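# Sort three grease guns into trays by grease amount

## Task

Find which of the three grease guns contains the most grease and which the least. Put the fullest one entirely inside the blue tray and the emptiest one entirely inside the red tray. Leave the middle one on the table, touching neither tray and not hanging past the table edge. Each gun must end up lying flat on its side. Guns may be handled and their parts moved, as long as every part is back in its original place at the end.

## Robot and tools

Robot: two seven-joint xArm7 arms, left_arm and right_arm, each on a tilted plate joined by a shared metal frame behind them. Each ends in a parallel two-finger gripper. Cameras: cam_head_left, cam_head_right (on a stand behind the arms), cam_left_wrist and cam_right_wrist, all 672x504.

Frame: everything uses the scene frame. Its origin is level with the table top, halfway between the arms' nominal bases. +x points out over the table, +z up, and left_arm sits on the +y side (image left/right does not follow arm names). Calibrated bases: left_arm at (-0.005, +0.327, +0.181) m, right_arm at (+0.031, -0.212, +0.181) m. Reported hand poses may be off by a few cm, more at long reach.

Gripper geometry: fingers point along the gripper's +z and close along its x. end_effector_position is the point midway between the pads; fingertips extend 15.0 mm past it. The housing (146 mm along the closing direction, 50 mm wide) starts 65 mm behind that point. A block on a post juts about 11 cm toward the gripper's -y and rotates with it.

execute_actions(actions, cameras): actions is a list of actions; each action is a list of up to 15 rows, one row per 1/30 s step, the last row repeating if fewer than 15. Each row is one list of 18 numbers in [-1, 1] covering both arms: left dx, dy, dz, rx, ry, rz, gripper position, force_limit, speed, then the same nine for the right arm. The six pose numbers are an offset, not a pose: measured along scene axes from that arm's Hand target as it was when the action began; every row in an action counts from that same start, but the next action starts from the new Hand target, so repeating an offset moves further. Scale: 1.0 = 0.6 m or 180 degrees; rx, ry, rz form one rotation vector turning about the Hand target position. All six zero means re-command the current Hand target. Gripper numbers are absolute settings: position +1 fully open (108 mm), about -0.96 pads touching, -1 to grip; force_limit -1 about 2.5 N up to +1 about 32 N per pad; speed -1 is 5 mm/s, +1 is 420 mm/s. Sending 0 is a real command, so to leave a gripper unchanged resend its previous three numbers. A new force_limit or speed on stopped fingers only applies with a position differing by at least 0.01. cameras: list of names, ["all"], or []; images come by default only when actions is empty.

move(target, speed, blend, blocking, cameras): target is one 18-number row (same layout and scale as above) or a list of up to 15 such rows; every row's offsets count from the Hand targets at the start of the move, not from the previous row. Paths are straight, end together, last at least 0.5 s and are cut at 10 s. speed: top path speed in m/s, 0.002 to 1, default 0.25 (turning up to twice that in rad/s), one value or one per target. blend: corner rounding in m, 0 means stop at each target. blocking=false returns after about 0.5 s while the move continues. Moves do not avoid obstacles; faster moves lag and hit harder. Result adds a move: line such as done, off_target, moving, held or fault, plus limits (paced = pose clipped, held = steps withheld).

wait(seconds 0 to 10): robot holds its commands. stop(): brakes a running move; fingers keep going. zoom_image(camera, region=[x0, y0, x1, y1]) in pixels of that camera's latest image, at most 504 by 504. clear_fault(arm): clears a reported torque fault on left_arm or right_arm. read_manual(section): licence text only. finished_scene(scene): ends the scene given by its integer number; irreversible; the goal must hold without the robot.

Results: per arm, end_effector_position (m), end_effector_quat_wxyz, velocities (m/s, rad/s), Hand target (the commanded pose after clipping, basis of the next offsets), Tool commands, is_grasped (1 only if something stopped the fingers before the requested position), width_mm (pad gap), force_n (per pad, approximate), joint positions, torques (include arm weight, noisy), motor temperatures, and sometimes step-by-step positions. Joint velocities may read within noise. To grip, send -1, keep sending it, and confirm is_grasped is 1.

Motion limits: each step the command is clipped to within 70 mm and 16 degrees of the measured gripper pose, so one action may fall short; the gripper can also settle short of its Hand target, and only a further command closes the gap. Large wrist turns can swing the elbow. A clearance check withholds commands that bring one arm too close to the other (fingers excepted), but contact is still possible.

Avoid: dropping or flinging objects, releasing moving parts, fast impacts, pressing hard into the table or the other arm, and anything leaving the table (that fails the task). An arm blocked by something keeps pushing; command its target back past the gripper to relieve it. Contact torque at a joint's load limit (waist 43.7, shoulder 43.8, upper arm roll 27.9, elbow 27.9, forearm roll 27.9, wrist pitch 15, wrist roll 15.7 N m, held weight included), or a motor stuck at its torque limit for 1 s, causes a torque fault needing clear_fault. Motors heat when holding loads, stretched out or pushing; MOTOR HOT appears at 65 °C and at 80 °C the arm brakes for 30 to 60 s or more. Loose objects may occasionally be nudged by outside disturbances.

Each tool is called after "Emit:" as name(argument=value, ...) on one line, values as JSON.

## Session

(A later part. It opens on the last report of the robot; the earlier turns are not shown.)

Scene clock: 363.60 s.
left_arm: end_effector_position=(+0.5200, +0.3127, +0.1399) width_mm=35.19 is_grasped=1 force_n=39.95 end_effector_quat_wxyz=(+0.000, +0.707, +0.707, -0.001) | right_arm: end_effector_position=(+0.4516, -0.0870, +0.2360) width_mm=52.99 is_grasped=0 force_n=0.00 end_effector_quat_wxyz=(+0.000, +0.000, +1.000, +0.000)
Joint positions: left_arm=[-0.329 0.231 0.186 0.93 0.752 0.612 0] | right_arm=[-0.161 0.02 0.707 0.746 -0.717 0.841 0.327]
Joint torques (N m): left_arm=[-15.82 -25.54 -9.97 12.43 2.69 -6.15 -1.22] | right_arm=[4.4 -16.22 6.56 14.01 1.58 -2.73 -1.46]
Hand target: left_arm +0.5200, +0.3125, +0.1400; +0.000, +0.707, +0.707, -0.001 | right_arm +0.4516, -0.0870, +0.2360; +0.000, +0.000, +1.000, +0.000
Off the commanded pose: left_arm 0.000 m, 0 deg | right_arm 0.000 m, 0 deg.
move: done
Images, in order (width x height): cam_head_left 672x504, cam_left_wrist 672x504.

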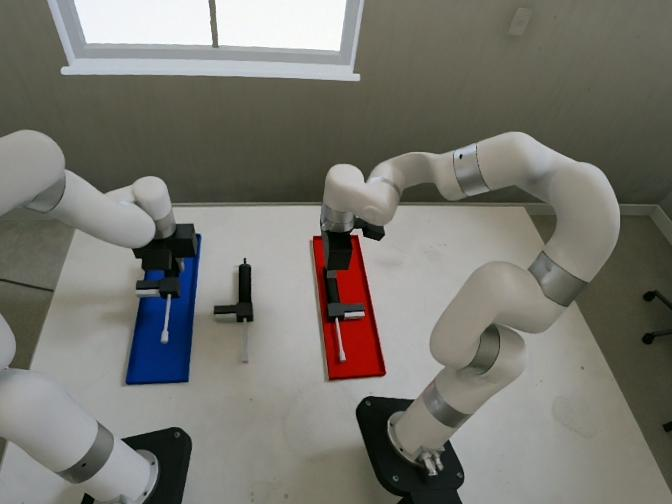

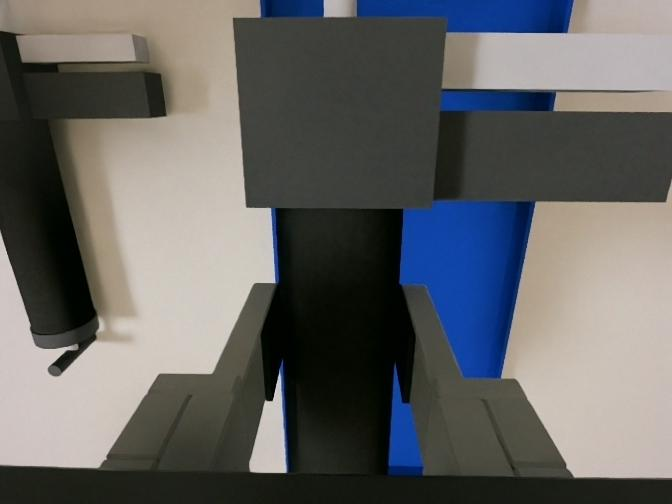

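Emit:
move(target=[[0.0167,0.0238,-0.15,0,0,0,-1,0.8,-0.65,-0.1,-0.1,0,0,0,0,0.0,0.2,-0.5],[0.0167,0.0238,-0.1858,0,0,0,0.05,0.8,-0.65,-0.25,-0.25,0,0,0,0,0.0,0.2,-0.5],[0.0167,0.0238,0.08,0,0,0,0.05,0.8,-0.65,-0.25,-0.25,0,0,0,0,0.0,0.2,-0.5]], speed=[0.3,0.1,0.35], blend=[0.01,0,0], cameras=["cam_left_wrist","cam_head_left","cam_head_right"])

Scene clock: 393.60 s.
left_arm: end_effector_position=(+0.5300, +0.3268, +0.1880) width_mm=55.74 is_grasped=0 force_n=0.00 end_effector_quat_wxyz=(+0.000, +0.707, +0.707, -0.001) | right_arm: end_effector_position=(+0.3016, -0.2370, +0.2360) width_mm=52.99 is_grasped=0 force_n=0.00 end_effector_quat_wxyz=(+0.000, +0.000, +1.000, +0.000)
Joint positions: left_arm=[-0.345 0.12 0.167 0.944 0.678 0.731 0.086] | right_arm=[0.127 -0.956 0.343 0.038 -0.273 0.853 -0.22]
Joint torques (N m): left_arm=[-14.54 -30.17 -13.86 9.78 -3.09 -0.1 1.51] | right_arm=[8.66 -5.39 -0.64 18.31 1.46 -0.3 -1.5]
Hand target: left_arm +0.5301, +0.3268, +0.1880; +0.000, +0.707, +0.707, -0.001 | right_arm +0.3016, -0.2370, +0.2360; +0.000, +0.000, +1.000, +0.000
Off the commanded pose: left_arm 0.000 m, 0 deg | right_arm 0.000 m, 0 deg.
move: done
Images, in order (width x height): cam_head_left 672x504, cam_head_right 672x504, cam_left_wrist 672x504.

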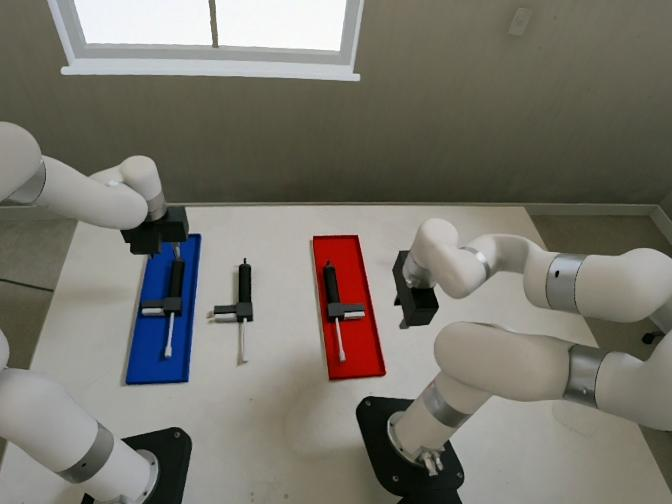

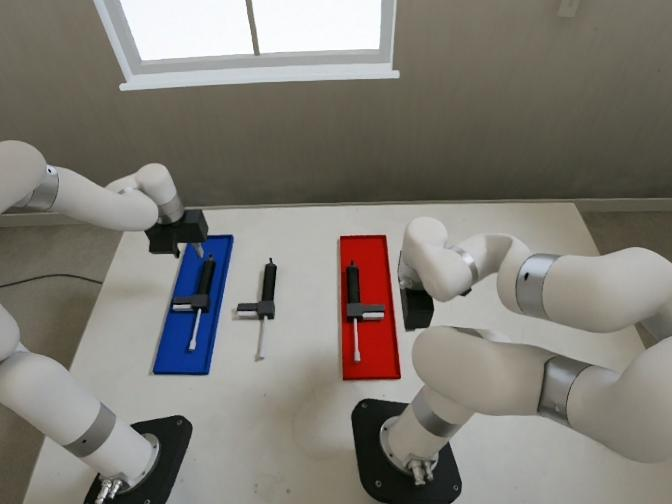

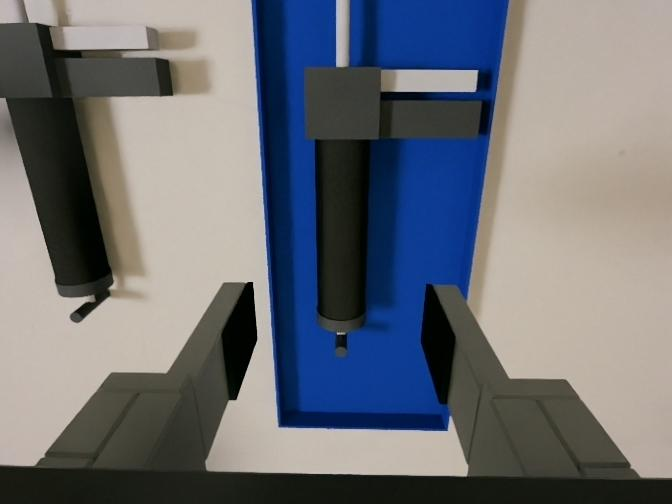

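Emit:
finished_scene(scene=2)

The scene is finished: the task was done.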